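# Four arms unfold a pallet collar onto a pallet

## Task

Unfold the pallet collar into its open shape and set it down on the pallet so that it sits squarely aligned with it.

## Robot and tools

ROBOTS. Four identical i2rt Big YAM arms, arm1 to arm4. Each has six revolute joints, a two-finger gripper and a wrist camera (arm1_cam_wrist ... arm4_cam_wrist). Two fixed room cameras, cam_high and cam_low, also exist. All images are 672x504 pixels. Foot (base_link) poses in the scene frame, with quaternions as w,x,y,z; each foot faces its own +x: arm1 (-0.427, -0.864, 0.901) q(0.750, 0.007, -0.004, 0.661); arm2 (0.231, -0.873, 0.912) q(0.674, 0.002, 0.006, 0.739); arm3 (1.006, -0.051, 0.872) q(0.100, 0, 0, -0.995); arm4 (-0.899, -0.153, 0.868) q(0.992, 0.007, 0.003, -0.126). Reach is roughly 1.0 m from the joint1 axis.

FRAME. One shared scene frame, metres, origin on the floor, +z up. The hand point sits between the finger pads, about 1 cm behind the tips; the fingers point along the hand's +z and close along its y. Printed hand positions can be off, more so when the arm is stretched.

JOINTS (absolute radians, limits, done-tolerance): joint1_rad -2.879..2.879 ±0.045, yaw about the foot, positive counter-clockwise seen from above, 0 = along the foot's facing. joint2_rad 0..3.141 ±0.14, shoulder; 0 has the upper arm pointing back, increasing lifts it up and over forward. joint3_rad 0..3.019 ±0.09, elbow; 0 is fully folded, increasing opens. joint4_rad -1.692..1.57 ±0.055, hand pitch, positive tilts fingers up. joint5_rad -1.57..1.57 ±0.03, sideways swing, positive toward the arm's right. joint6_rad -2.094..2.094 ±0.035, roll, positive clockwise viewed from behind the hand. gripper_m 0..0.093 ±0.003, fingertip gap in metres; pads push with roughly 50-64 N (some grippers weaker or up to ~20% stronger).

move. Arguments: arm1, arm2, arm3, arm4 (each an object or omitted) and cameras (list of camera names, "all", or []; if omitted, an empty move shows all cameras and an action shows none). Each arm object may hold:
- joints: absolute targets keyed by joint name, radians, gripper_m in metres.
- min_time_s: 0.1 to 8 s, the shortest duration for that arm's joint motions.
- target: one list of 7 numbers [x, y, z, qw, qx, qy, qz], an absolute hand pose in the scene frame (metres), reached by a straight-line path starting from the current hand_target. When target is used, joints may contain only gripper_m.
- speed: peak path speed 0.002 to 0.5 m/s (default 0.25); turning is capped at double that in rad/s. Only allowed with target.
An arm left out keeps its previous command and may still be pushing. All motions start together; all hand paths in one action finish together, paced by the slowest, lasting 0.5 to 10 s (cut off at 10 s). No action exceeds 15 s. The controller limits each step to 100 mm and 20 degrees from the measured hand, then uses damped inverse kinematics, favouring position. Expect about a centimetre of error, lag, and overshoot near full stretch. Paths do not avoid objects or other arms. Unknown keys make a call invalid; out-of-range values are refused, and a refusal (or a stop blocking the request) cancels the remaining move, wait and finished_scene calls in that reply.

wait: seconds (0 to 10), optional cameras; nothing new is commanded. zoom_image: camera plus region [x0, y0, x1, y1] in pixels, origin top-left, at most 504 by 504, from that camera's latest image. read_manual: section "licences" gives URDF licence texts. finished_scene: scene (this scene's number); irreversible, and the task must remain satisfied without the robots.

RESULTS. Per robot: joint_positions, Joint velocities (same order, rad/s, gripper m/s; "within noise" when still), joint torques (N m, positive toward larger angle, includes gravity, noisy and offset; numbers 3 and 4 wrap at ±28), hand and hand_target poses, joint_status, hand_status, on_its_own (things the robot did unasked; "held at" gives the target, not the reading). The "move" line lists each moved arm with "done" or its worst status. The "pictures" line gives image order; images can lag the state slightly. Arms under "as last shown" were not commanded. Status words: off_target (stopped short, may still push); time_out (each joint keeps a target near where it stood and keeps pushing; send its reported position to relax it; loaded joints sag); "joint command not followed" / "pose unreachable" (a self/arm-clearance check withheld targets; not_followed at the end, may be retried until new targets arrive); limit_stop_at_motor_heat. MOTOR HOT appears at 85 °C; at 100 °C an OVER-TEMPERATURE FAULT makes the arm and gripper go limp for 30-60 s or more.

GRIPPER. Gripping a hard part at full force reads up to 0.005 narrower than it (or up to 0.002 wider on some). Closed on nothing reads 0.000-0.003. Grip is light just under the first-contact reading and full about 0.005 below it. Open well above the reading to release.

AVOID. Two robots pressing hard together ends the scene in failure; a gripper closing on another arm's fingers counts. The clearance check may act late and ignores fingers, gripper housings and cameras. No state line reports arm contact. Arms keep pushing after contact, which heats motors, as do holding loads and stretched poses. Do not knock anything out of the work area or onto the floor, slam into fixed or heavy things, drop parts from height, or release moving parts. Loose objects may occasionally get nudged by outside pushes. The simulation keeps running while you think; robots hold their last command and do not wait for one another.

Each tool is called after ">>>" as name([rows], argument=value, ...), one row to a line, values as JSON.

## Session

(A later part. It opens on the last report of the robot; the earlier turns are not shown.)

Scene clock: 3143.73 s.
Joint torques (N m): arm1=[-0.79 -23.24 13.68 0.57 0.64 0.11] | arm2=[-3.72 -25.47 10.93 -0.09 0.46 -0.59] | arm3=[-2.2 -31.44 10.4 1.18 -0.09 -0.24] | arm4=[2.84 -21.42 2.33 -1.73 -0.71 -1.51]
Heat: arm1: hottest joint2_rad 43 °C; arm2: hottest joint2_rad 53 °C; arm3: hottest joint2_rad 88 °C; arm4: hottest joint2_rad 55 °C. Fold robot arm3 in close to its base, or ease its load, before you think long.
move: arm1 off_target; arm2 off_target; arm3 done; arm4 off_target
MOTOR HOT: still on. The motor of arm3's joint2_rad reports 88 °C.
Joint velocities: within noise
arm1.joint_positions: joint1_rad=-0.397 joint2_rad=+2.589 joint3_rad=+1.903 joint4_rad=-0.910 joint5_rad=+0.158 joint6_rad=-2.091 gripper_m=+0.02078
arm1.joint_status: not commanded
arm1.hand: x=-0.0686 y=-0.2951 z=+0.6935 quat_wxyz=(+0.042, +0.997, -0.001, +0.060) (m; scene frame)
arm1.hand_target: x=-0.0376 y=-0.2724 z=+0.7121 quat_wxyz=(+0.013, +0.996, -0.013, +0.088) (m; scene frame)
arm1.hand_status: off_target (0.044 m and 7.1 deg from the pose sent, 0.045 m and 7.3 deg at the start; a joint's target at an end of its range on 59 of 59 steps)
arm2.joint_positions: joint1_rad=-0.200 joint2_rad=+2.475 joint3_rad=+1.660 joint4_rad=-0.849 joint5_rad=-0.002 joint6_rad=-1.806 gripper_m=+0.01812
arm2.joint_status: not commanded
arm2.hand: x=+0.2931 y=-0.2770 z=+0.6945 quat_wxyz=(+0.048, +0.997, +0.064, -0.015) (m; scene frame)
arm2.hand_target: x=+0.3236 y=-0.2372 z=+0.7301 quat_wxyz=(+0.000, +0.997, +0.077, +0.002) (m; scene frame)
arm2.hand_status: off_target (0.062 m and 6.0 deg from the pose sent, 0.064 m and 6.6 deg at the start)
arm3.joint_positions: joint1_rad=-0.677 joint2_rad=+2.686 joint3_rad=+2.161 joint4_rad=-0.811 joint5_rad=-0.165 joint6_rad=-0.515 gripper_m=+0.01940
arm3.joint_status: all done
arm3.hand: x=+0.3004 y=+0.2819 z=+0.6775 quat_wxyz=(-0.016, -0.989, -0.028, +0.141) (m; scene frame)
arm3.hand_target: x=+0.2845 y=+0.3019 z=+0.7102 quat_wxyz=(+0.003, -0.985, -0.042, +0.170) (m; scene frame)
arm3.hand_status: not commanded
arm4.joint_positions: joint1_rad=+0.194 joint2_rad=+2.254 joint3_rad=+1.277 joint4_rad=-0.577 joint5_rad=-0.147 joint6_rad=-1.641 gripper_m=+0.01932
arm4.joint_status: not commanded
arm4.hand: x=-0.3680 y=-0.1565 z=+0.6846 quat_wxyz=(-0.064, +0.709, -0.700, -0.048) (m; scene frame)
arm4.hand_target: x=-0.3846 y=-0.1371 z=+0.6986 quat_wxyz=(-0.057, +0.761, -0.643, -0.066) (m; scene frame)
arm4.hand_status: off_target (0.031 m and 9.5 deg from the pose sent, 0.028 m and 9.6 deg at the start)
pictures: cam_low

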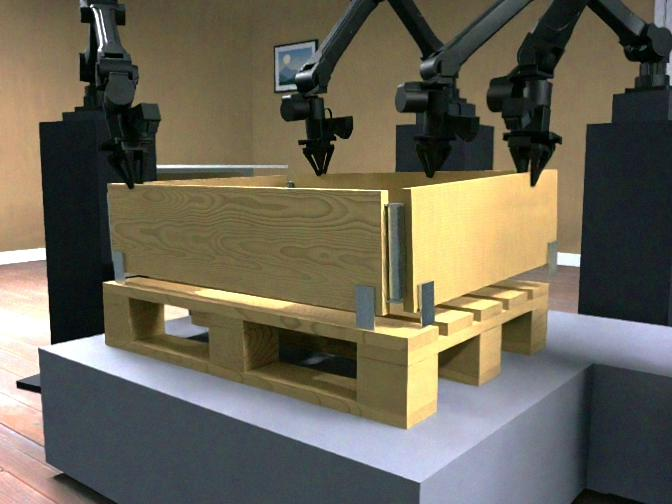

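>>> move(arm1={"target": [-0.040, -0.276, 0.698, 0.003, 0.9962, 0.0436, 0.0763], "speed": 0.04}, arm2={"target": [0.3236, -0.245, 0.712, 0, 0.9969, 0.0785, 0], "speed": 0.04}, arm3={"joints": {"joint1_rad": -0.68, "joint2_rad": 2.71, "joint3_rad": 2.17, "joint4_rad": -0.80, "joint5_rad": -0.165, "joint6_rad": -0.52}, "min_time_s": 1.0}, arm4={"target": [-0.383, -0.142, 0.688, 0.0560, -0.7632, 0.6401, 0.0668], "speed": 0.04}, cameras=["cam_low"])

Scene clock: 3156.37 s.
Joint torques (N m): arm1=[-0.79 -23.59 11.67 0.68 0.53 0.11] | arm2=[-3.72 -25.64 8.12 0.47 0.41 -0.6] | arm3=[-1.08 -27.16 8.87 0.85 -0.2 -0.04] | arm4=[2.08 -20.6 2.8 -1.65 -0.53 -1.62]
Heat: arm1: hottest joint3_rad 45 °C; arm2: hottest joint2_rad 50 °C; arm3: hottest joint2_rad 80 °C; arm4: hottest joint2_rad 55 °C.
move: arm1 off_target; arm2 off_target; arm3 done; arm4 off_target
MOTOR HOT: cleared for the motors of arm3.
Joint velocities: within noise
arm1.joint_positions: joint1_rad=-0.397 joint2_rad=+2.602 joint3_rad=+1.903 joint4_rad=-0.883 joint5_rad=+0.159 joint6_rad=-2.091 gripper_m=+0.02078
arm1.joint_status: not commanded
arm1.hand: x=-0.0675 y=-0.2934 z=+0.6845 quat_wxyz=(+0.037, +0.997, -0.002, +0.064) (m; scene frame)
arm1.hand_target: x=-0.0411 y=-0.2774 z=+0.6994 quat_wxyz=(+0.014, +0.996, -0.013, +0.087) (m; scene frame)
arm1.hand_status: off_target (0.035 m and 6.6 deg from the pose sent, 0.035 m and 7.1 deg at the start; a joint's target at an end of its range on 59 of 59 steps)
arm2.joint_positions: joint1_rad=-0.202 joint2_rad=+2.489 joint3_rad=+1.660 joint4_rad=-0.818 joint5_rad=-0.001 joint6_rad=-1.807 gripper_m=+0.01812
arm2.joint_status: not commanded
arm2.hand: x=+0.2944 y=-0.2747 z=+0.6854 quat_wxyz=(+0.040, +0.997, +0.064, -0.013) (m; scene frame)
arm2.hand_target: x=+0.3237 y=-0.2469 z=+0.7130 quat_wxyz=(+0.001, +0.997, +0.077, +0.002) (m; scene frame)
arm2.hand_status: off_target (0.049 m and 5.1 deg from the pose sent, 0.048 m and 6.0 deg at the start)
arm3.joint_positions: joint1_rad=-0.677 joint2_rad=+2.692 joint3_rad=+2.161 joint4_rad=-0.804 joint5_rad=-0.161 joint6_rad=-0.506 gripper_m=+0.01940
arm3.joint_status: all done
arm3.hand: x=+0.3007 y=+0.2824 z=+0.6738 quat_wxyz=(-0.015, -0.990, -0.024, +0.141) (m; scene frame)
arm3.hand_target: x=+0.3025 y=+0.2835 z=+0.6639 quat_wxyz=(-0.017, -0.990, -0.029, +0.140) (m; scene frame)
arm3.hand_status: not commanded
arm4.joint_positions: joint1_rad=+0.194 joint2_rad=+2.271 joint3_rad=+1.281 joint4_rad=-0.563 joint5_rad=-0.151 joint6_rad=-1.642 gripper_m=+0.01932
arm4.joint_status: not commanded
arm4.hand: x=-0.3674 y=-0.1556 z=+0.6772 quat_wxyz=(-0.066, +0.710, -0.700, -0.049) (m; scene frame)
arm4.hand_target: x=-0.3826 y=-0.1426 z=+0.6873 quat_wxyz=(-0.058, +0.761, -0.643, -0.065) (m; scene frame)
arm4.hand_status: off_target (0.023 m and 9.5 deg from the pose sent, 0.021 m and 9.5 deg at the start)
pictures: cam_low

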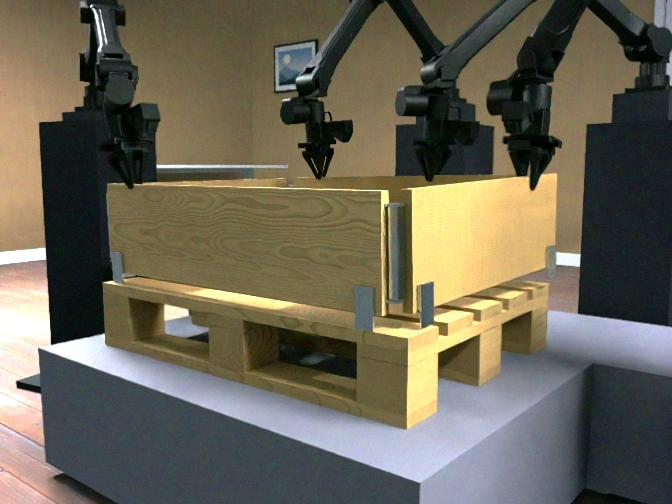

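>>> move(arm3={"joints": {"gripper_m": 0.05}}, cameras=["cam_low", "arm3_cam_wrist"])

>>> zoom_image(camera="cam_low", region=[310, 220, 580, 440])

>>> zoom_image(camera="cam_low", region=[80, 180, 280, 400])

Scene clock: 3167.53 s.
Joint torques (N m): arm1=[-0.73 -23.71 11.7 0.66 0.54 0.11] | arm2=[-3.72 -25.64 8.03 0.51 0.42 -0.6] | arm3=[-1.26 -26.81 8.94 0.92 -0.15 0.01] | arm4=[2.14 -20.66 2.82 -1.69 -0.52 -1.61]
Heat: arm1: hottest joint3_rad 45 °C; arm2: hottest joint2_rad 48 °C; arm3: hottest joint2_rad 77 °C; arm4: hottest joint2_rad 53 °C.
move: arm3 done
Joint velocities: within noise
arm1, arm2, arm4: as last shown
arm3.joint_positions: joint1_rad=-0.677 joint2_rad=+2.692 joint3_rad=+2.161 joint4_rad=-0.804 joint5_rad=-0.163 joint6_rad=-0.509 gripper_m=+0.04985
arm3.joint_status: all done
arm3.hand: x=+0.3006 y=+0.2821 z=+0.6738 quat_wxyz=(-0.016, -0.989, -0.026, +0.141) (m; scene frame)
arm3.hand_target: x=+0.3025 y=+0.2835 z=+0.6640 quat_wxyz=(-0.017, -0.990, -0.029, +0.140) (m; scene frame)
arm3.hand_status: not commanded
pictures: arm3_cam_wrist, cam_low

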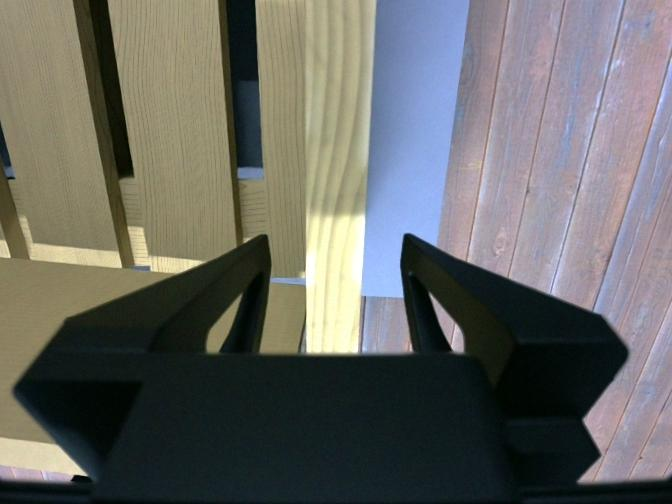

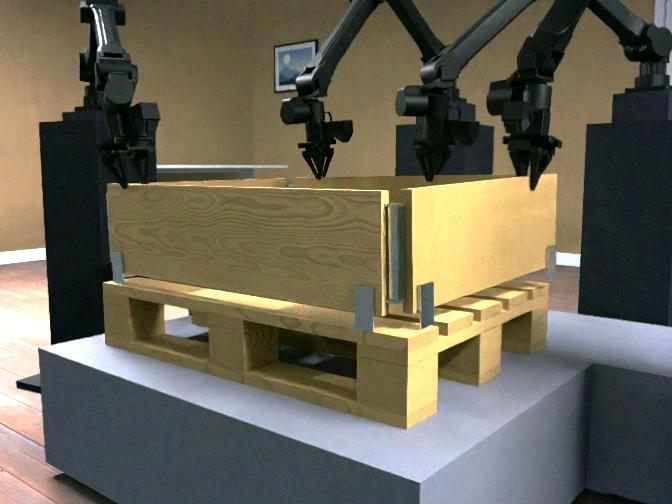

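Scaled by 1.867 from the camera's 672x504 image, which has a finer 960x720 frame.

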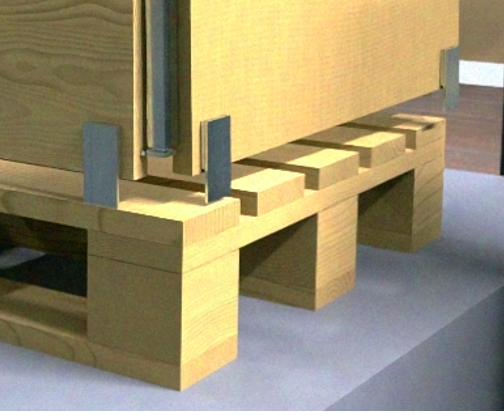

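Scaled by 2.291 from the camera's 672x504 image, which has a finer 960x720 frame.

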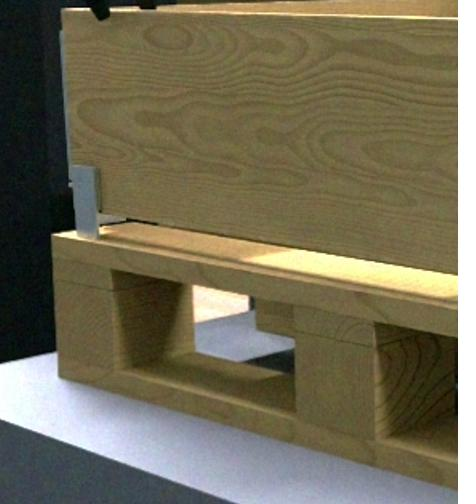

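>>> move(arm3={"target": [0.335, 0.284, 0.80, -0.0147, -0.9897, -0.0265, 0.14], "speed": 0.15}, cameras=[])

>>> move(arm3={"joints": {"joint1_rad": -0.6, "joint2_rad": 1.5, "joint3_rad": 0.8, "joint4_rad": -0.85, "joint5_rad": -0.1, "joint6_rad": -0.45}, "min_time_s": 2.5}, cameras=["cam_low", "cam_high"])

Scene clock: 3301.33 s.
Joint torques (N m): arm1=[-0.73 -23.65 11.7 0.65 0.54 0.11] | arm2=[-3.25 -25.23 8.02 0.46 0.39 -0.6] | arm3=[-1.49 -27.69 7.91 0.34 -0.19 0] | arm4=[1.9 -20.66 2.8 -1.7 -0.52 -1.61]
Heat: arm1: hottest joint3_rad 46 °C; arm2: hottest joint2_rad 43 °C; arm3: hottest joint2_rad 66 °C; arm4: hottest joint2_rad 47 °C.
move: arm3 done
Joint velocities: within noise
arm1, arm2, arm4: as last shown
arm3.joint_positions: joint1_rad=-0.693 joint2_rad=+2.413 joint3_rad=+1.969 joint4_rad=-0.881 joint5_rad=-0.163 joint6_rad=-0.524 gripper_m=+0.04994
arm3.joint_status: not commanded
arm3.hand: x=+0.3280 y=+0.2814 z=+0.8015 quat_wxyz=(-0.011, -0.989, -0.025, +0.146) (m; scene frame)
arm3.hand_target: x=+0.3349 y=+0.2840 z=+0.8000 quat_wxyz=(-0.015, -0.990, -0.026, +0.140) (m; scene frame)
arm3.hand_status: done (0.008 m and 0.8 deg from the pose sent, 0.131 m and 0.2 deg at the start)
pictures: none
No camera images: "cameras" was empty.

Scene clock: 3304.40 s.
Joint torques (N m): arm1=[-0.79 -23.65 11.71 0.66 0.54 0.11] | arm2=[-3.31 -25.41 8.06 0.47 0.39 -0.62] | arm3=[-0.32 -11.4 6.42 0.81 0.08 0.17] | arm4=[2.02 -20.72 2.81 -1.68 -0.52 -1.61]
Heat: arm1: hottest joint3_rad 46 °C; arm2: hottest joint2_rad 43 °C; arm3: hottest joint2_rad 65 °C; arm4: hottest joint2_rad 47 °C.
move: arm3 done
Joint velocities: within noise
arm1, arm2, arm4: as last shown
arm3.joint_positions: joint1_rad=-0.609 joint2_rad=+1.511 joint3_rad=+0.809 joint4_rad=-0.862 joint5_rad=-0.102 joint6_rad=-0.461 gripper_m=+0.04994
arm3.joint_status: all done
arm3.hand: x=+0.6678 y=+0.0766 z=+0.8913 quat_wxyz=(-0.045, -0.998, -0.026, +0.025) (m; scene frame)
arm3.hand_target: x=+0.6673 y=+0.0739 z=+0.8923 quat_wxyz=(-0.041, -0.998, -0.025, +0.030) (m; scene frame)
arm3.hand_status: not commanded
pictures: cam_high, cam_low

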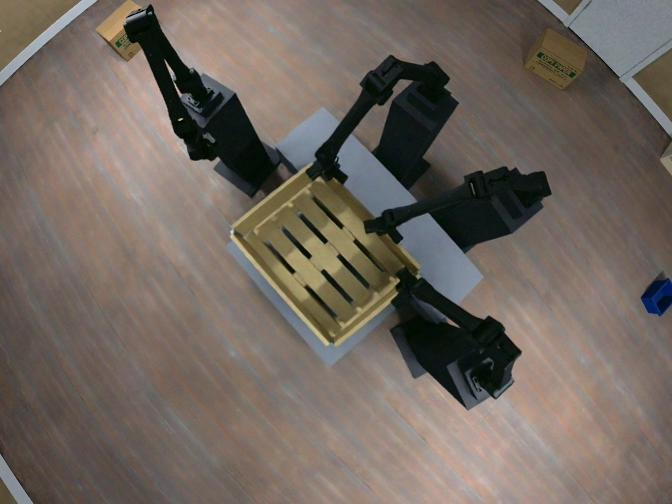

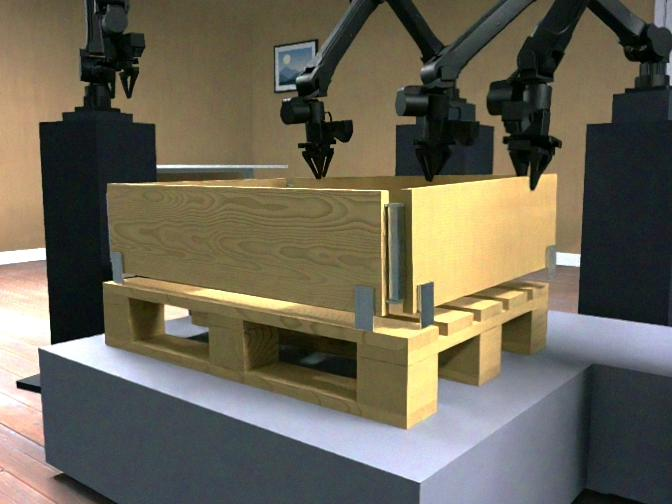

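>>> move(arm3={"target": [0.3875, 0.14, 0.79, 0, 0.685, -0.7285, 0], "speed": 0.25}, cameras=["arm3_cam_wrist", "arm4_cam_wrist", "arm1_cam_wrist", "arm2_cam_wrist"])

Scene clock: 3405.07 s.
Joint torques (N m): arm1=[-0.79 -23.59 11.7 0.66 0.54 0.11] | arm2=[-3.84 -25.41 8.09 0.51 0.4 -0.59] | arm3=[-0.32 -20.78 10.99 -0.23 0.28 0.21] | arm4=[1.96 -20.89 2.84 -1.68 -0.51 -1.62]
Heat: arm1: hottest joint3_rad 47 °C; arm2: hottest joint2_rad 43 °C; arm3: hottest joint2_rad 56 °C; arm4: hottest joint2_rad 47 °C.
move: arm3 off_target
Joint velocities: within noise
arm1, arm2, arm4: as last shown
arm3.joint_positions: joint1_rad=-0.507 joint2_rad=+2.258 joint3_rad=+1.683 joint4_rad=-0.996 joint5_rad=-0.002 joint6_rad=+1.322 gripper_m=+0.04994
arm3.joint_status: not commanded
arm3.hand: x=+0.4002 y=+0.1412 z=+0.7968 quat_wxyz=(-0.001, -0.686, +0.727, -0.001) (m; scene frame)
arm3.hand_target: x=+0.3881 y=+0.1398 z=+0.7902 quat_wxyz=(+0.000, -0.685, +0.728, +0.000) (m; scene frame)
arm3.hand_status: off_target (0.014 m and 0.2 deg from the pose sent, 0.305 m and 96.7 deg at the start)
pictures: arm1_cam_wrist, arm2_cam_wrist, arm3_cam_wrist, arm4_cam_wrist

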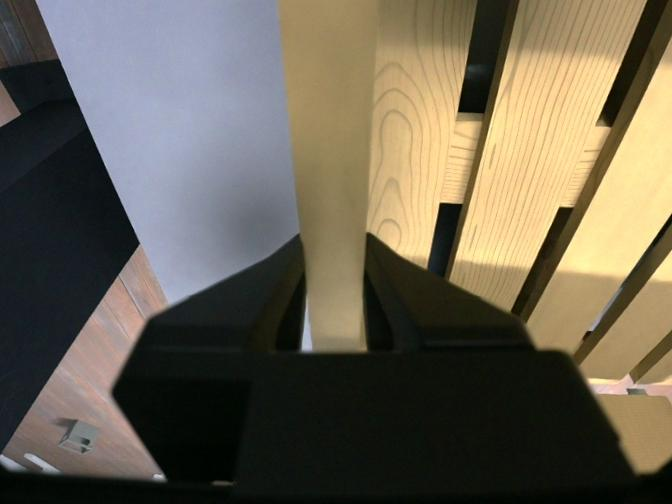

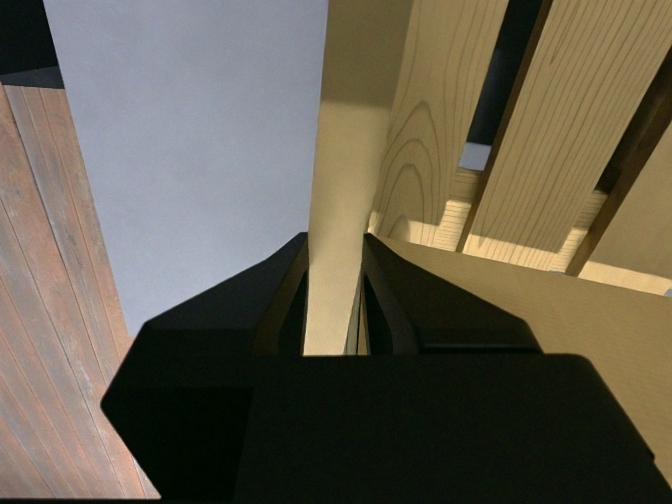

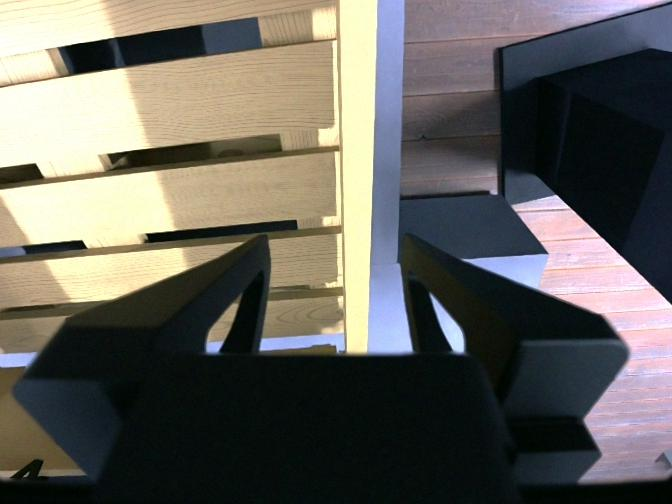

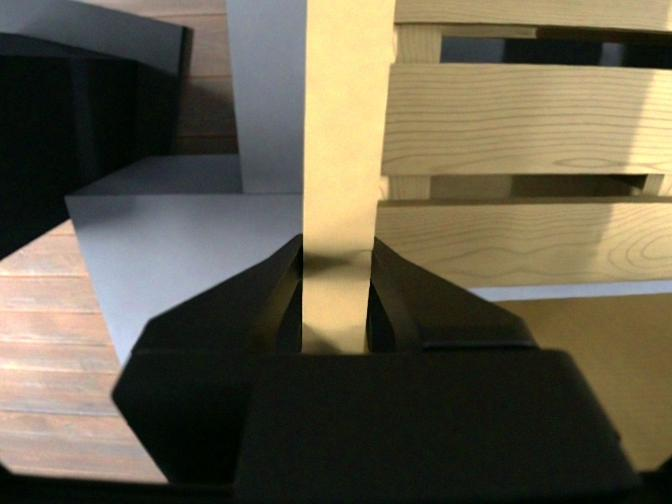

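>>> move(cameras=["all"])

Scene clock: 3467.03 s.
Joint torques (N m): arm1=[-0.79 -23.65 11.7 0.65 0.54 0.11] | arm2=[-3.66 -25.82 8.12 0.49 0.41 -0.59] | arm3=[-0.5 -20.72 11.06 -0.2 0.28 0.21] | arm4=[2.08 -20.6 2.8 -1.7 -0.51 -1.61]
Heat: arm1: hottest joint3_rad 47 °C; arm2: hottest joint2_rad 43 °C; arm3: hottest joint2_rad 59 °C; arm4: hottest joint2_rad 47 °C.
Joint velocities: within noise
arm1.joint_positions: joint1_rad=-0.397 joint2_rad=+2.602 joint3_rad=+1.903 joint4_rad=-0.883 joint5_rad=+0.159 joint6_rad=-2.091 gripper_m=+0.02078
arm1.joint_status: not commanded
arm1.hand: x=-0.0675 y=-0.2934 z=+0.6845 quat_wxyz=(+0.037, +0.997, -0.002, +0.064) (m; scene frame)
arm1.hand_target: x=-0.0411 y=-0.2774 z=+0.6994 quat_wxyz=(+0.014, +0.996, -0.013, +0.087) (m; scene frame)
arm1.hand_status: not commanded
arm2.joint_positions: joint1_rad=-0.202 joint2_rad=+2.489 joint3_rad=+1.660 joint4_rad=-0.818 joint5_rad=-0.001 joint6_rad=-1.807 gripper_m=+0.01812
arm2.joint_status: not commanded
arm2.hand: x=+0.2944 y=-0.2747 z=+0.6854 quat_wxyz=(+0.040, +0.997, +0.064, -0.013) (m; scene frame)
arm2.hand_target: x=+0.3237 y=-0.2469 z=+0.7130 quat_wxyz=(+0.001, +0.997, +0.077, +0.002) (m; scene frame)
arm2.hand_status: not commanded
arm3.joint_positions: joint1_rad=-0.507 joint2_rad=+2.258 joint3_rad=+1.683 joint4_rad=-0.996 joint5_rad=-0.002 joint6_rad=+1.323 gripper_m=+0.04994
arm3.joint_status: not commanded
arm3.hand: x=+0.4002 y=+0.1412 z=+0.7968 quat_wxyz=(-0.001, -0.686, +0.728, -0.001) (m; scene frame)
arm3.hand_target: x=+0.3881 y=+0.1398 z=+0.7902 quat_wxyz=(+0.000, -0.685, +0.729, +0.001) (m; scene frame)
arm3.hand_status: off_target (0.014 m and 0.2 deg from the pose sent, 0.305 m and 96.7 deg at the start)
arm4.joint_positions: joint1_rad=+0.194 joint2_rad=+2.271 joint3_rad=+1.281 joint4_rad=-0.563 joint5_rad=-0.151 joint6_rad=-1.642 gripper_m=+0.01932
arm4.joint_status: not commanded
arm4.hand: x=-0.3674 y=-0.1556 z=+0.6772 quat_wxyz=(-0.066, +0.710, -0.700, -0.049) (m; scene frame)
arm4.hand_target: x=-0.3826 y=-0.1426 z=+0.6873 quat_wxyz=(-0.058, +0.761, -0.643, -0.065) (m; scene frame)
arm4.hand_status: not commanded
pictures: arm1_cam_wrist, arm2_cam_wrist, arm3_cam_wrist, arm4_cam_wrist, cam_high, cam_low

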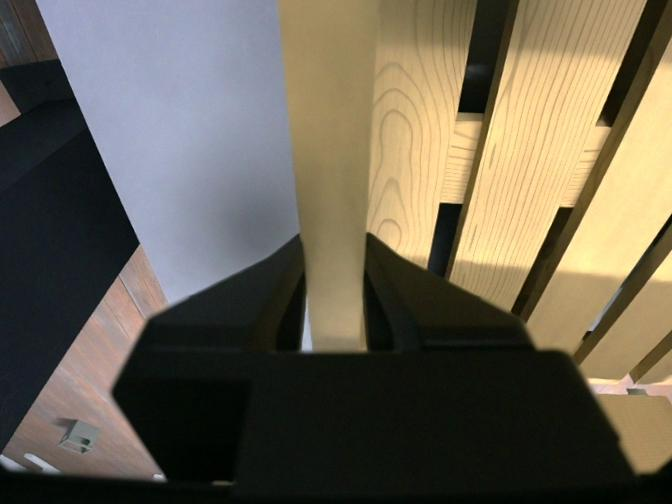

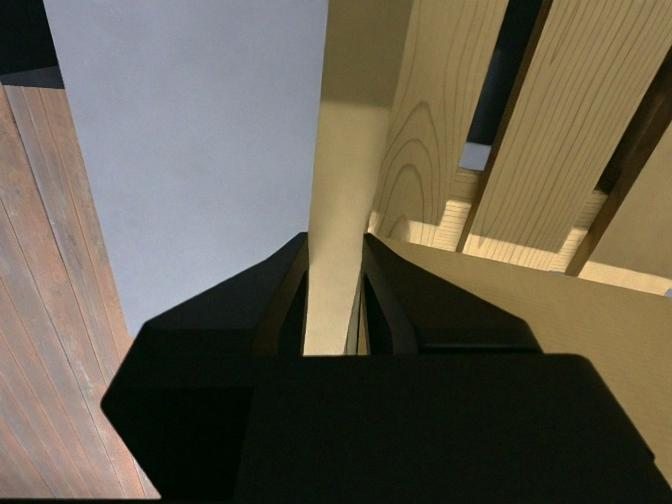

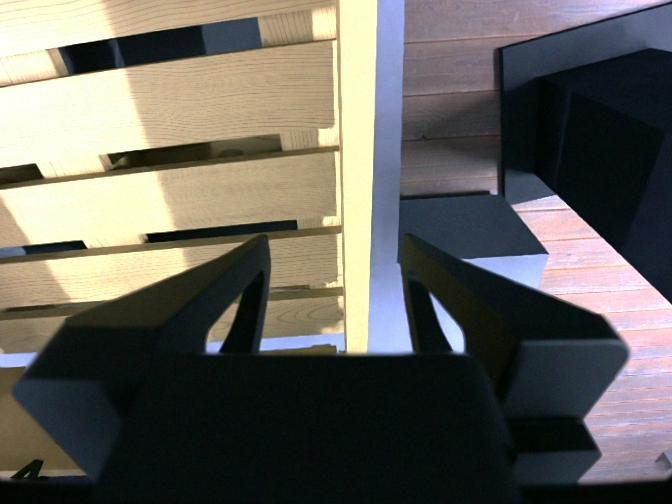

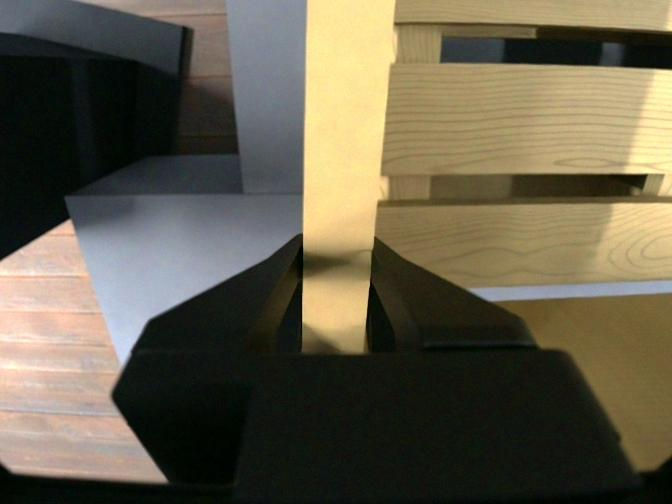

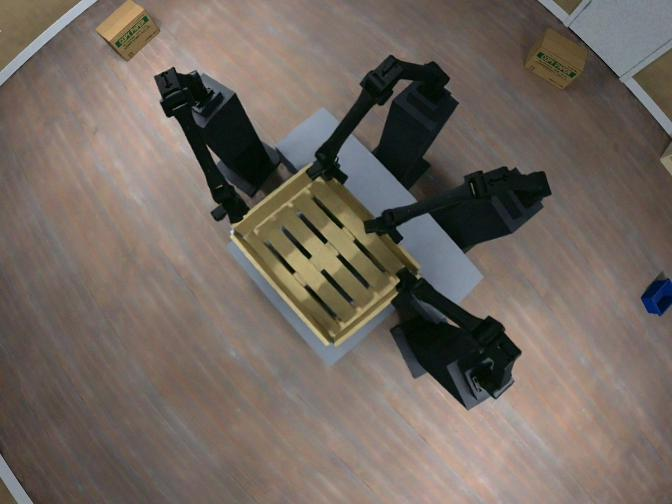

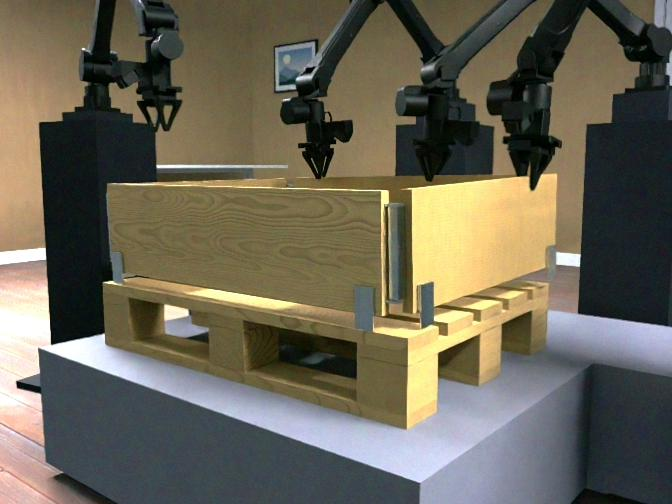

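>>> move(arm3={"target": [0.401, 0.139, 0.712, 0, 0.6984, -0.7157, 0], "speed": 0.15}, cameras=["arm3_cam_wrist"])

Scene clock: 3518.07 s.
Joint torques (N m): arm1=[-0.79 -23.65 11.69 0.68 0.54 0.11] | arm2=[-3.31 -25.64 8.03 0.42 0.39 -0.6] | arm3=[-1.08 -22.01 7.09 0.7 0.29 -0.03] | arm4=[2.08 -20.6 2.77 -1.68 -0.53 -1.62]
Heat: arm1: hottest joint3_rad 47 °C; arm2: hottest joint2_rad 44 °C; arm3: hottest joint2_rad 59 °C; arm4: hottest joint2_rad 47 °C.
move: arm3 off_target
Joint velocities: within noise
arm1, arm2, arm4: as last shown
arm3.joint_positions: joint1_rad=-0.507 joint2_rad=+2.365 joint3_rad=+1.675 joint4_rad=-0.866 joint5_rad=-0.002 joint6_rad=+1.303 gripper_m=+0.04994
arm3.joint_status: not commanded
arm3.hand: x=+0.3978 y=+0.1420 z=+0.7283 quat_wxyz=(-0.005, -0.693, +0.721, +0.006) (m; scene frame)
arm3.hand_target: x=+0.4014 y=+0.1389 z=+0.7124 quat_wxyz=(+0.000, -0.698, +0.716, +0.000) (m; scene frame)
arm3.hand_status: off_target (0.017 m and 1.2 deg from the pose sent, 0.085 m and 2.0 deg at the start)
pictures: arm3_cam_wrist

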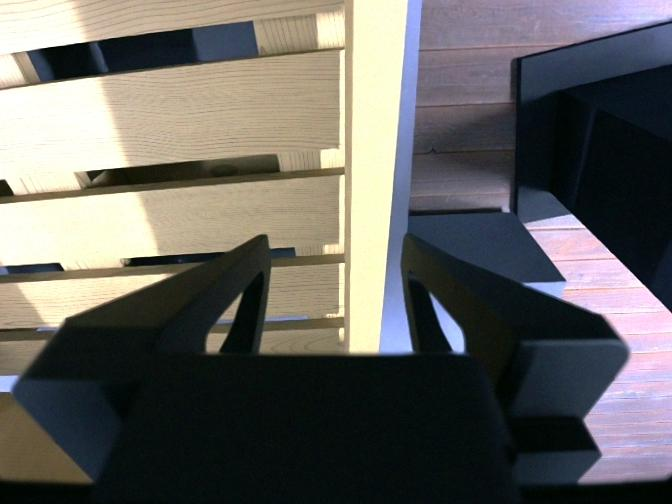

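>>> move(arm3={"target": [0.425, 0.139, 0.714, 0, 0.6984, -0.7157, 0], "speed": 0.1}, cameras=["arm3_cam_wrist"])

Scene clock: 3526.87 s.
Joint torques (N m): arm1=[-0.79 -23.65 11.71 0.66 0.54 0.11] | arm2=[-3.9 -25.52 8.05 0.53 0.41 -0.6] | arm3=[-1.26 -25.05 6 0.69 0.28 -0.02] | arm4=[2.02 -20.78 2.8 -1.69 -0.52 -1.61]
Heat: arm1: hottest joint3_rad 47 °C; arm2: hottest joint2_rad 44 °C; arm3: hottest joint2_rad 59 °C; arm4: hottest joint2_rad 47 °C.
move: arm3 done
Joint velocities: within noise
arm1, arm2, arm4: as last shown
arm3.joint_positions: joint1_rad=-0.507 joint2_rad=+2.360 joint3_rad=+1.588 joint4_rad=-0.818 joint5_rad=-0.002 joint6_rad=+1.292 gripper_m=+0.04994
arm3.joint_status: not commanded
arm3.hand: x=+0.4265 y=+0.1329 z=+0.7071 quat_wxyz=(+0.004, -0.697, +0.717, -0.009) (m; scene frame)
arm3.hand_target: x=+0.4250 y=+0.1390 z=+0.7140 quat_wxyz=(+0.000, -0.698, +0.716, +0.000) (m; scene frame)
arm3.hand_status: done (0.009 m and 1.1 deg from the pose sent, 0.031 m and 1.2 deg at the start)
pictures: arm3_cam_wrist

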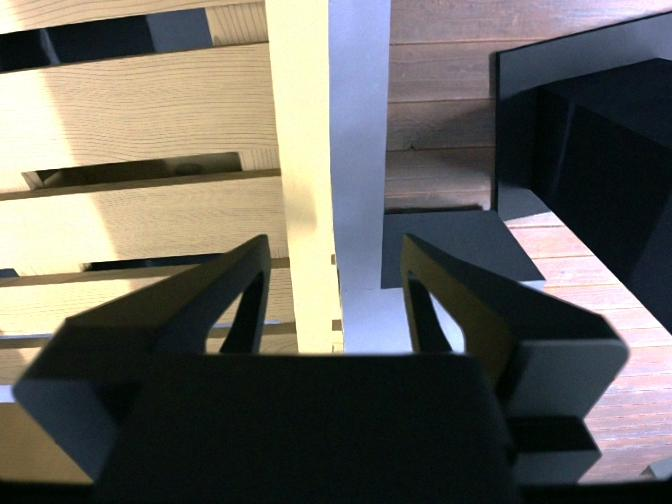

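>>> move(arm3={"target": [0.411, 0.139, 0.708, 0, 0.6984, -0.7157, 0], "speed": 0.1}, cameras=["arm3_cam_wrist"])

Scene clock: 3535.40 s.
Joint torques (N m): arm1=[-0.79 -23.65 11.69 0.66 0.53 0.11] | arm2=[-3.66 -25.93 8.14 0.47 0.41 -0.6] | arm3=[-1.08 -21.89 9.58 -0.1 0.24 0.08] | arm4=[2.08 -20.72 2.85 -1.69 -0.52 -1.61]
Heat: arm1: hottest joint3_rad 47 °C; arm2: hottest joint2_rad 44 °C; arm3: hottest joint2_rad 59 °C; arm4: hottest joint2_rad 47 °C.
move: arm3 off_target
Joint velocities: within noise
arm1, arm2, arm4: as last shown
arm3.joint_positions: joint1_rad=-0.507 joint2_rad=+2.360 joint3_rad=+1.595 joint4_rad=-0.818 joint5_rad=-0.002 joint6_rad=+1.291 gripper_m=+0.04994
arm3.joint_status: not commanded
arm3.hand: x=+0.4233 y=+0.1339 z=+0.7088 quat_wxyz=(+0.002, -0.697, +0.717, -0.006) (m; scene frame)
arm3.hand_target: x=+0.4113 y=+0.1389 z=+0.7083 quat_wxyz=(+0.000, -0.698, +0.716, +0.000) (m; scene frame)
arm3.hand_status: off_target (0.013 m and 0.7 deg from the pose sent, 0.017 m and 1.1 deg at the start)
pictures: arm3_cam_wrist

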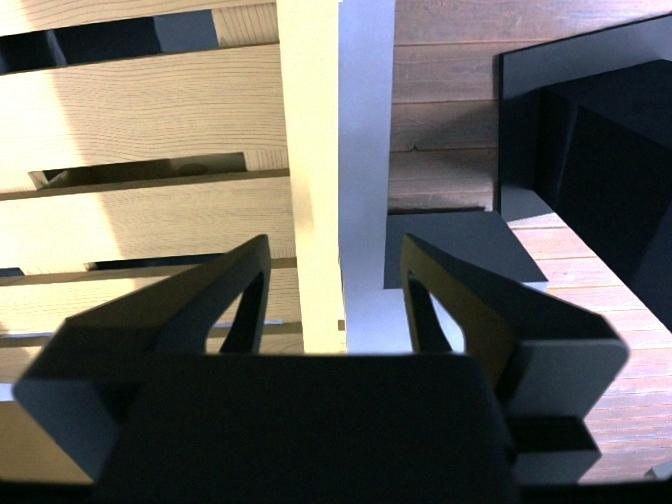

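>>> move(arm3={"target": [0.410, 0.139, 0.668, 0, 0.6984, -0.7157, 0], "speed": 0.08}, cameras=["arm3_cam_wrist"])

Scene clock: 3543.10 s.
Joint torques (N m): arm1=[-0.79 -23.65 11.7 0.66 0.54 0.11] | arm2=[-3.49 -25.64 8.08 0.46 0.43 -0.6] | arm3=[-1.03 -21.3 9.13 0.68 0.27 0.05] | arm4=[1.9 -20.78 2.81 -1.66 -0.53 -1.62]
Heat: arm1: hottest joint3_rad 47 °C; arm2: hottest joint2_rad 44 °C; arm3: hottest joint2_rad 59 °C; arm4: hottest joint2_rad 47 °C.
move: arm3 off_target
Joint velocities: within noise
arm1, arm2, arm4: as last shown
arm3.joint_positions: joint1_rad=-0.507 joint2_rad=+2.429 joint3_rad=+1.619 joint4_rad=-0.784 joint5_rad=-0.002 joint6_rad=+1.291 gripper_m=+0.04994
arm3.joint_status: not commanded
arm3.hand: x=+0.4234 y=+0.1339 z=+0.6747 quat_wxyz=(+0.004, -0.697, +0.717, -0.010) (m; scene frame)
arm3.hand_target: x=+0.4105 y=+0.1388 z=+0.6685 quat_wxyz=(+0.000, -0.698, +0.716, +0.000) (m; scene frame)
arm3.hand_status: off_target (0.016 m and 1.3 deg from the pose sent, 0.043 m and 0.8 deg at the start)
pictures: arm3_cam_wrist

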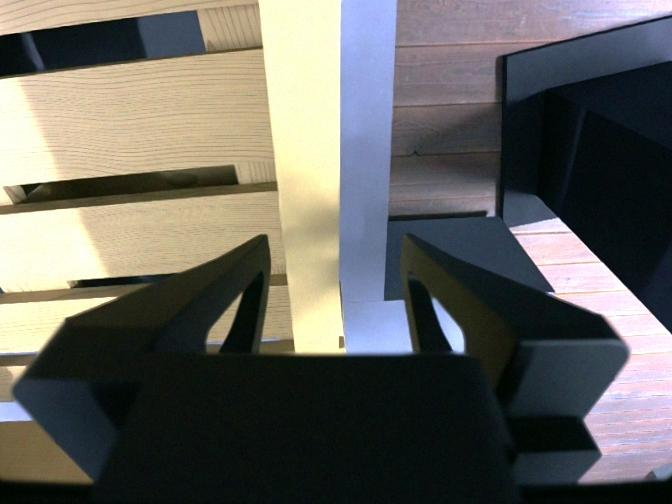

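>>> move(arm3={"joints": {"gripper_m": 0.010}}, cameras=["arm3_cam_wrist"])

Scene clock: 3548.37 s.
Joint torques (N m): arm1=[-0.79 -23.71 11.7 0.62 0.55 0.11] | arm2=[-3.19 -25.76 8.08 0.5 0.43 -0.62] | arm3=[-1.38 -22.01 8.5 0.14 0.29 0.08] | arm4=[2.02 -20.78 2.77 -1.69 -0.49 -1.61]
Heat: arm1: hottest joint3_rad 47 °C; arm2: hottest joint2_rad 44 °C; arm3: hottest joint2_rad 58 °C; arm4: hottest joint2_rad 47 °C.
move: arm3 done
Joint velocities: within noise
arm1.joint_positions: joint1_rad=-0.397 joint2_rad=+2.603 joint3_rad=+1.903 joint4_rad=-0.882 joint5_rad=+0.159 joint6_rad=-2.091 gripper_m=+0.02078
arm1.joint_status: not commanded
arm1.hand: x=-0.0675 y=-0.2934 z=+0.6840 quat_wxyz=(+0.037, +0.997, -0.002, +0.064) (m; scene frame)
arm1.hand_target: x=-0.0411 y=-0.2774 z=+0.6993 quat_wxyz=(+0.014, +0.996, -0.013, +0.087) (m; scene frame)
arm1.hand_status: not commanded
arm2.joint_positions: joint1_rad=-0.202 joint2_rad=+2.490 joint3_rad=+1.660 joint4_rad=-0.816 joint5_rad=-0.002 joint6_rad=-1.807 gripper_m=+0.01812
arm2.joint_status: not commanded
arm2.hand: x=+0.2945 y=-0.2746 z=+0.6849 quat_wxyz=(+0.040, +0.997, +0.064, -0.013) (m; scene frame)
arm2.hand_target: x=+0.3236 y=-0.2468 z=+0.7130 quat_wxyz=(+0.001, +0.997, +0.077, +0.002) (m; scene frame)
arm2.hand_status: not commanded
arm3.joint_positions: joint1_rad=-0.506 joint2_rad=+2.429 joint3_rad=+1.629 joint4_rad=-0.773 joint5_rad=-0.002 joint6_rad=+1.291 gripper_m=+0.01018
arm3.joint_status: all done
arm3.hand: x=+0.4160 y=+0.1357 z=+0.6768 quat_wxyz=(+0.000, -0.698, +0.716, -0.001) (m; scene frame)
arm3.hand_target: x=+0.4106 y=+0.1388 z=+0.6684 quat_wxyz=(+0.000, -0.698, +0.716, +0.000) (m; scene frame)
arm3.hand_status: not commanded
arm4.joint_positions: joint1_rad=+0.194 joint2_rad=+2.271 joint3_rad=+1.281 joint4_rad=-0.563 joint5_rad=-0.152 joint6_rad=-1.642 gripper_m=+0.01932
arm4.joint_status: not commanded
arm4.hand: x=-0.3676 y=-0.1555 z=+0.6769 quat_wxyz=(-0.066, +0.710, -0.699, -0.050) (m; scene frame)
arm4.hand_target: x=-0.3828 y=-0.1426 z=+0.6872 quat_wxyz=(-0.058, +0.761, -0.643, -0.066) (m; scene frame)
arm4.hand_status: not commanded
pictures: arm3_cam_wrist

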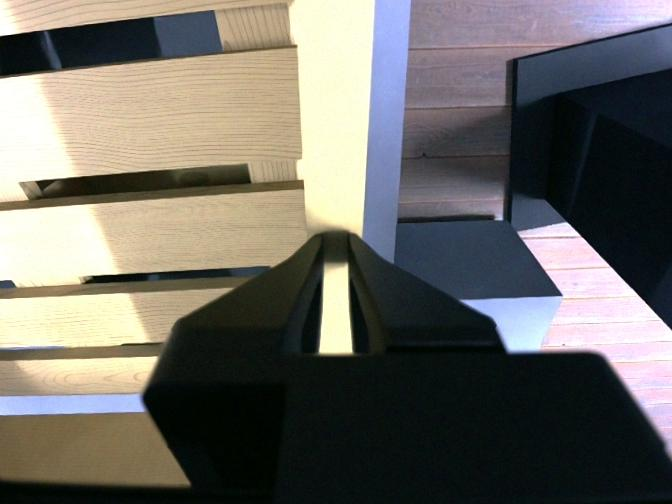

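>>> move(arm3={"joints": {"gripper_m": 0.05}}, cameras=["arm3_cam_wrist"])

>>> move(arm3={"target": [0.4105, 0.139, 0.648, 0, 0.6984, -0.7157, 0], "speed": 0.08}, cameras=["arm3_cam_wrist"])

Scene clock: 3566.83 s.
Joint torques (N m): arm1=[-0.73 -23.71 11.7 0.64 0.54 0.11] | arm2=[-3.43 -25.64 8.09 0.27 0.44 -0.6] | arm3=[-1.61 -21.77 8.5 0.18 0.28 0.05] | arm4=[1.96 -20.78 2.82 -1.68 -0.49 -1.61]
Heat: arm1: hottest joint3_rad 47 °C; arm2: hottest joint2_rad 46 °C; arm3: hottest joint2_rad 56 °C; arm4: hottest joint2_rad 49 °C.
move: arm3 done
Joint velocities: within noise
arm1, arm2, arm4: as last shown
arm3.joint_positions: joint1_rad=-0.506 joint2_rad=+2.429 joint3_rad=+1.629 joint4_rad=-0.773 joint5_rad=-0.002 joint6_rad=+1.291 gripper_m=+0.04982
arm3.joint_status: all done
arm3.hand: x=+0.4160 y=+0.1357 z=+0.6768 quat_wxyz=(+0.000, -0.698, +0.716, -0.001) (m; scene frame)
arm3.hand_target: x=+0.4106 y=+0.1388 z=+0.6684 quat_wxyz=(+0.000, -0.698, +0.716, +0.000) (m; scene frame)
arm3.hand_status: not commanded
arm4.hand_target: x=-0.3828 y=-0.1426 z=+0.6872 quat_wxyz=(-0.058, +0.761, -0.643, -0.065) (m; scene frame)
pictures: arm3_cam_wrist

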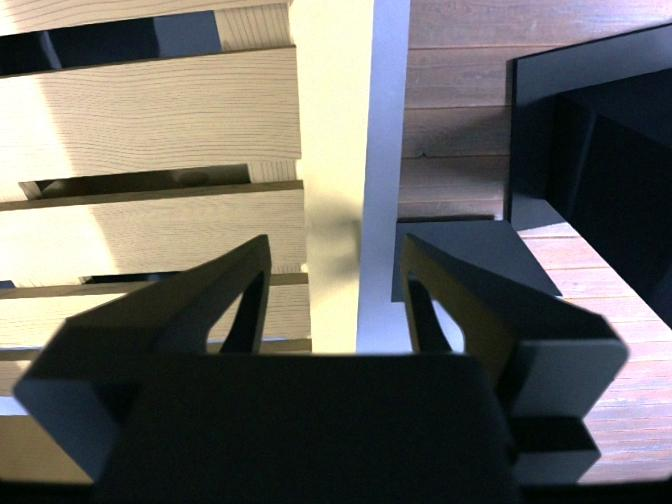

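Scene clock: 3567.93 s.
Joint torques (N m): arm1=[-0.79 -23.71 11.7 0.62 0.54 0.11] | arm2=[-3.02 -25.47 8.1 0.43 0.41 -0.6] | arm3=[-1.03 -21.3 8.98 0.7 0.26 0.05] | arm4=[2.08 -20.72 2.77 -1.68 -0.51 -1.6]
Heat: arm1: hottest joint3_rad 47 °C; arm2: hottest joint2_rad 46 °C; arm3: hottest joint2_rad 56 °C; arm4: hottest joint2_rad 49 °C.
move: arm3 off_target
Joint velocities: within noise
arm1, arm2, arm4: as last shown
arm3.joint_positions: joint1_rad=-0.506 joint2_rad=+2.464 joint3_rad=+1.630 joint4_rad=-0.757 joint5_rad=-0.002 joint6_rad=+1.291 gripper_m=+0.04991
arm3.joint_status: not commanded
arm3.hand: x=+0.4230 y=+0.1335 z=+0.6563 quat_wxyz=(+0.004, -0.698, +0.716, -0.010) (m; scene frame)
arm3.hand_target: x=+0.4110 y=+0.1388 z=+0.6486 quat_wxyz=(+0.000, -0.698, +0.716, +0.000) (m; scene frame)
arm3.hand_status: off_target (0.016 m and 1.2 deg from the pose sent, 0.030 m and 0.2 deg at the start)
pictures: arm3_cam_wrist

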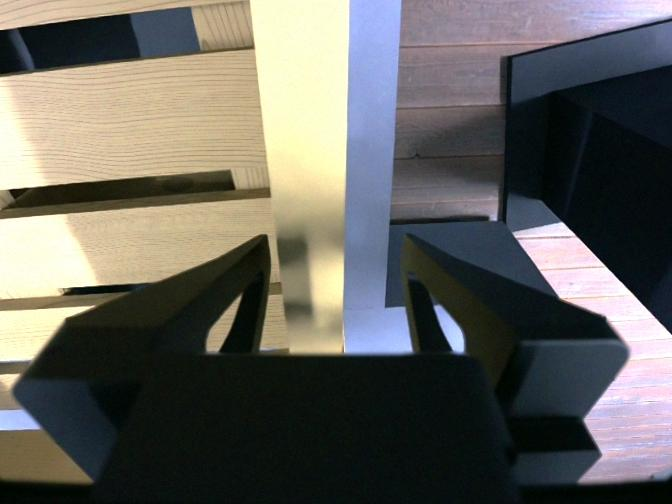

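>>> move(arm3={"target": [0.402, 0.139, 0.634, 0, 0.6984, -0.7157, 0], "speed": 0.08}, cameras=["arm3_cam_wrist"])

Scene clock: 3573.07 s.
Joint torques (N m): arm1=[-0.79 -23.71 11.69 0.62 0.55 0.11] | arm2=[-3.6 -25.58 8.14 0.4 0.45 -0.62] | arm3=[-0.67 -21.89 9.03 0.55 0.28 0.1] | arm4=[2.02 -20.84 2.81 -1.68 -0.51 -1.61]
Heat: arm1: hottest joint3_rad 47 °C; arm2: hottest joint2_rad 46 °C; arm3: hottest joint2_rad 57 °C; arm4: hottest joint2_rad 50 °C.
move: arm3 off_target
Joint velocities: within noise
arm1, arm2, arm4: as last shown
arm3.joint_positions: joint1_rad=-0.506 joint2_rad=+2.504 joint3_rad=+1.677 joint4_rad=-0.756 joint5_rad=-0.002 joint6_rad=+1.291 gripper_m=+0.04991
arm3.joint_status: not commanded
arm3.hand: x=+0.4128 y=+0.1368 z=+0.6443 quat_wxyz=(+0.002, -0.698, +0.716, -0.006) (m; scene frame)
arm3.hand_target: x=+0.4027 y=+0.1388 z=+0.6343 quat_wxyz=(+0.000, -0.698, +0.716, +0.000) (m; scene frame)
arm3.hand_status: off_target (0.015 m and 0.8 deg from the pose sent, 0.031 m and 1.2 deg at the start)
pictures: arm3_cam_wrist

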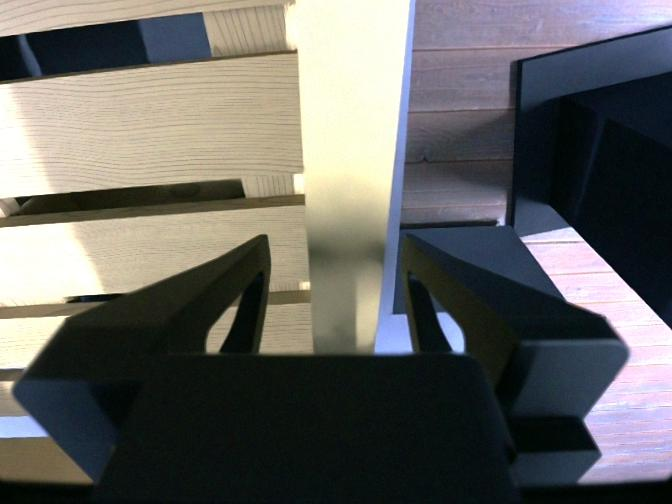

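>>> move(arm3={"joints": {"gripper_m": 0.010}}, cameras=["arm3_cam_wrist"])

Scene clock: 3578.83 s.
Joint torques (N m): arm1=[-0.79 -23.77 11.69 0.51 0.61 0.11] | arm2=[-3.72 -25.52 8.12 0.39 0.46 -0.61] | arm3=[-0.67 -21.36 8.98 0.46 0.19 0.09] | arm4=[1.96 -20.78 2.74 -1.68 -0.4 -1.6]
Heat: arm1: hottest joint3_rad 47 °C; arm2: hottest joint2_rad 46 °C; arm3: hottest joint2_rad 56 °C; arm4: hottest joint2_rad 50 °C.
move: arm3 off_target
Joint velocities: within noise
arm1.joint_positions: joint1_rad=-0.397 joint2_rad=+2.604 joint3_rad=+1.903 joint4_rad=-0.880 joint5_rad=+0.158 joint6_rad=-2.091 gripper_m=+0.02078
arm1.joint_status: not commanded
arm1.hand: x=-0.0675 y=-0.2930 z=+0.6835 quat_wxyz=(+0.035, +0.997, -0.002, +0.064) (m; scene frame)
arm1.hand_target: x=-0.0411 y=-0.2774 z=+0.6992 quat_wxyz=(+0.014, +0.996, -0.013, +0.087) (m; scene frame)
arm1.hand_status: not commanded
arm2.joint_positions: joint1_rad=-0.202 joint2_rad=+2.490 joint3_rad=+1.660 joint4_rad=-0.813 joint5_rad=-0.003 joint6_rad=-1.808 gripper_m=+0.01812
arm2.joint_status: not commanded
arm2.hand: x=+0.2944 y=-0.2739 z=+0.6846 quat_wxyz=(+0.038, +0.997, +0.064, -0.014) (m; scene frame)
arm2.hand_target: x=+0.3236 y=-0.2468 z=+0.7130 quat_wxyz=(+0.001, +0.997, +0.078, +0.002) (m; scene frame)
arm2.hand_status: not commanded
arm3.joint_positions: joint1_rad=-0.506 joint2_rad=+2.504 joint3_rad=+1.677 joint4_rad=-0.758 joint5_rad=-0.001 joint6_rad=+1.292 gripper_m=+0.01981
arm3.joint_status: gripper_m off_target (ended at +0.01984, target +0.01000)
arm3.hand: x=+0.4133 y=+0.1368 z=+0.6444 quat_wxyz=(+0.003, -0.697, +0.717, -0.007) (m; scene frame)
arm3.hand_target: x=+0.4027 y=+0.1388 z=+0.6343 quat_wxyz=(+0.000, -0.698, +0.716, +0.000) (m; scene frame)
arm3.hand_status: not commanded
arm4.joint_positions: joint1_rad=+0.194 joint2_rad=+2.272 joint3_rad=+1.281 joint4_rad=-0.563 joint5_rad=-0.154 joint6_rad=-1.644 gripper_m=+0.01932
arm4.joint_status: not commanded
arm4.hand: x=-0.3678 y=-0.1551 z=+0.6765 quat_wxyz=(-0.067, +0.710, -0.699, -0.051) (m; scene frame)
arm4.hand_target: x=-0.3827 y=-0.1426 z=+0.6873 quat_wxyz=(-0.058, +0.761, -0.643, -0.065) (m; scene frame)
arm4.hand_status: not commanded
pictures: arm3_cam_wrist

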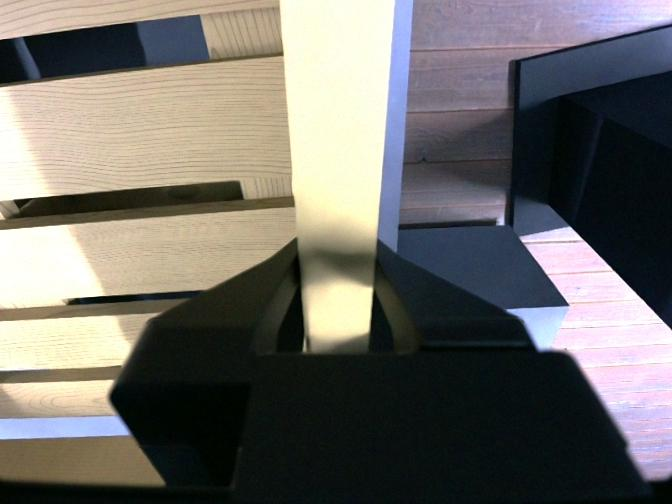

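>>> move(arm3={"target": [0.400, 0.142, 0.692, 0, 0.6984, -0.7157, 0], "speed": 0.06}, arm4={"target": [-0.375, -0.138, 0.697, 0.052, -0.752, 0.655, 0.06], "speed": 0.06}, cameras=["arm3_cam_wrist", "cam_low"])

Scene clock: 3593.20 s.
Joint torques (N m): arm1=[-0.79 -23.77 11.7 0.44 0.52 0.11] | arm2=[-3.43 -26.17 8.12 0.28 0.47 -0.6] | arm3=[-1.14 -30.27 7.34 -2.24 0.23 0.04] | arm4=[2.73 -21.89 3.77 -2.26 -0.08 -1.11]
Heat: arm1: hottest joint3_rad 47 °C; arm2: hottest joint2_rad 48 °C; arm3: hottest joint2_rad 56 °C; arm4: hottest joint2_rad 52 °C.
move: arm3 off_target; arm4 off_target
Joint velocities: within noise
arm1: as last shown
arm1.joint_positions: joint1_rad=-0.397 joint2_rad=+2.604 joint3_rad=+1.903 joint4_rad=-0.878 joint5_rad=+0.160 joint6_rad=-2.091 gripper_m=+0.02078
arm1.hand: x=-0.0670 y=-0.2928 z=+0.6835 quat_wxyz=(+0.035, +0.997, -0.002, +0.065) (m; scene frame)
arm2.joint_positions: joint1_rad=-0.204 joint2_rad=+2.490 joint3_rad=+1.660 joint4_rad=-0.813 joint5_rad=-0.003 joint6_rad=-1.808 gripper_m=+0.01812
arm2.joint_status: not commanded
arm2.hand: x=+0.2953 y=-0.2740 z=+0.6846 quat_wxyz=(+0.038, +0.997, +0.063, -0.014) (m; scene frame)
arm2.hand_target: x=+0.3237 y=-0.2468 z=+0.7130 quat_wxyz=(+0.001, +0.997, +0.077, +0.002) (m; scene frame)
arm2.hand_status: not commanded
arm3.joint_positions: joint1_rad=-0.506 joint2_rad=+2.501 joint3_rad=+1.677 joint4_rad=-0.769 joint5_rad=-0.001 joint6_rad=+1.292 gripper_m=+0.01981
arm3.joint_status: not commanded
arm3.hand: x=+0.4149 y=+0.1363 z=+0.6462 quat_wxyz=(+0.005, -0.697, +0.717, -0.010) (m; scene frame)
arm3.hand_target: x=+0.4003 y=+0.1419 z=+0.6902 quat_wxyz=(+0.000, -0.698, +0.716, +0.000) (m; scene frame)
arm3.hand_status: off_target (0.048 m and 1.3 deg from the pose sent, 0.050 m and 0.9 deg at the start)
arm4.joint_positions: joint1_rad=+0.196 joint2_rad=+2.272 joint3_rad=+1.284 joint4_rad=-0.563 joint5_rad=-0.147 joint6_rad=-1.639 gripper_m=+0.01932
arm4.joint_status: not commanded
arm4.hand: x=-0.3665 y=-0.1552 z=+0.6768 quat_wxyz=(-0.065, +0.709, -0.700, -0.048) (m; scene frame)
arm4.hand_target: x=-0.3748 y=-0.1386 z=+0.6959 quat_wxyz=(-0.054, +0.750, -0.656, -0.059) (m; scene frame)
arm4.hand_status: off_target (0.028 m and 7.4 deg from the pose sent, 0.028 m and 7.2 deg at the start)
pictures: arm3_cam_wrist, cam_low

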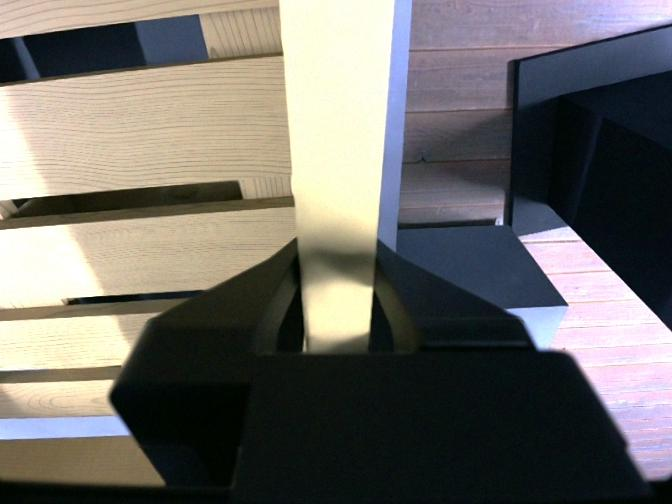

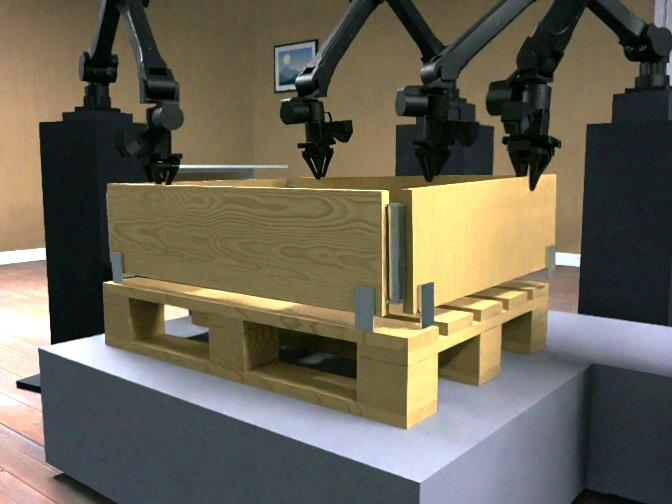

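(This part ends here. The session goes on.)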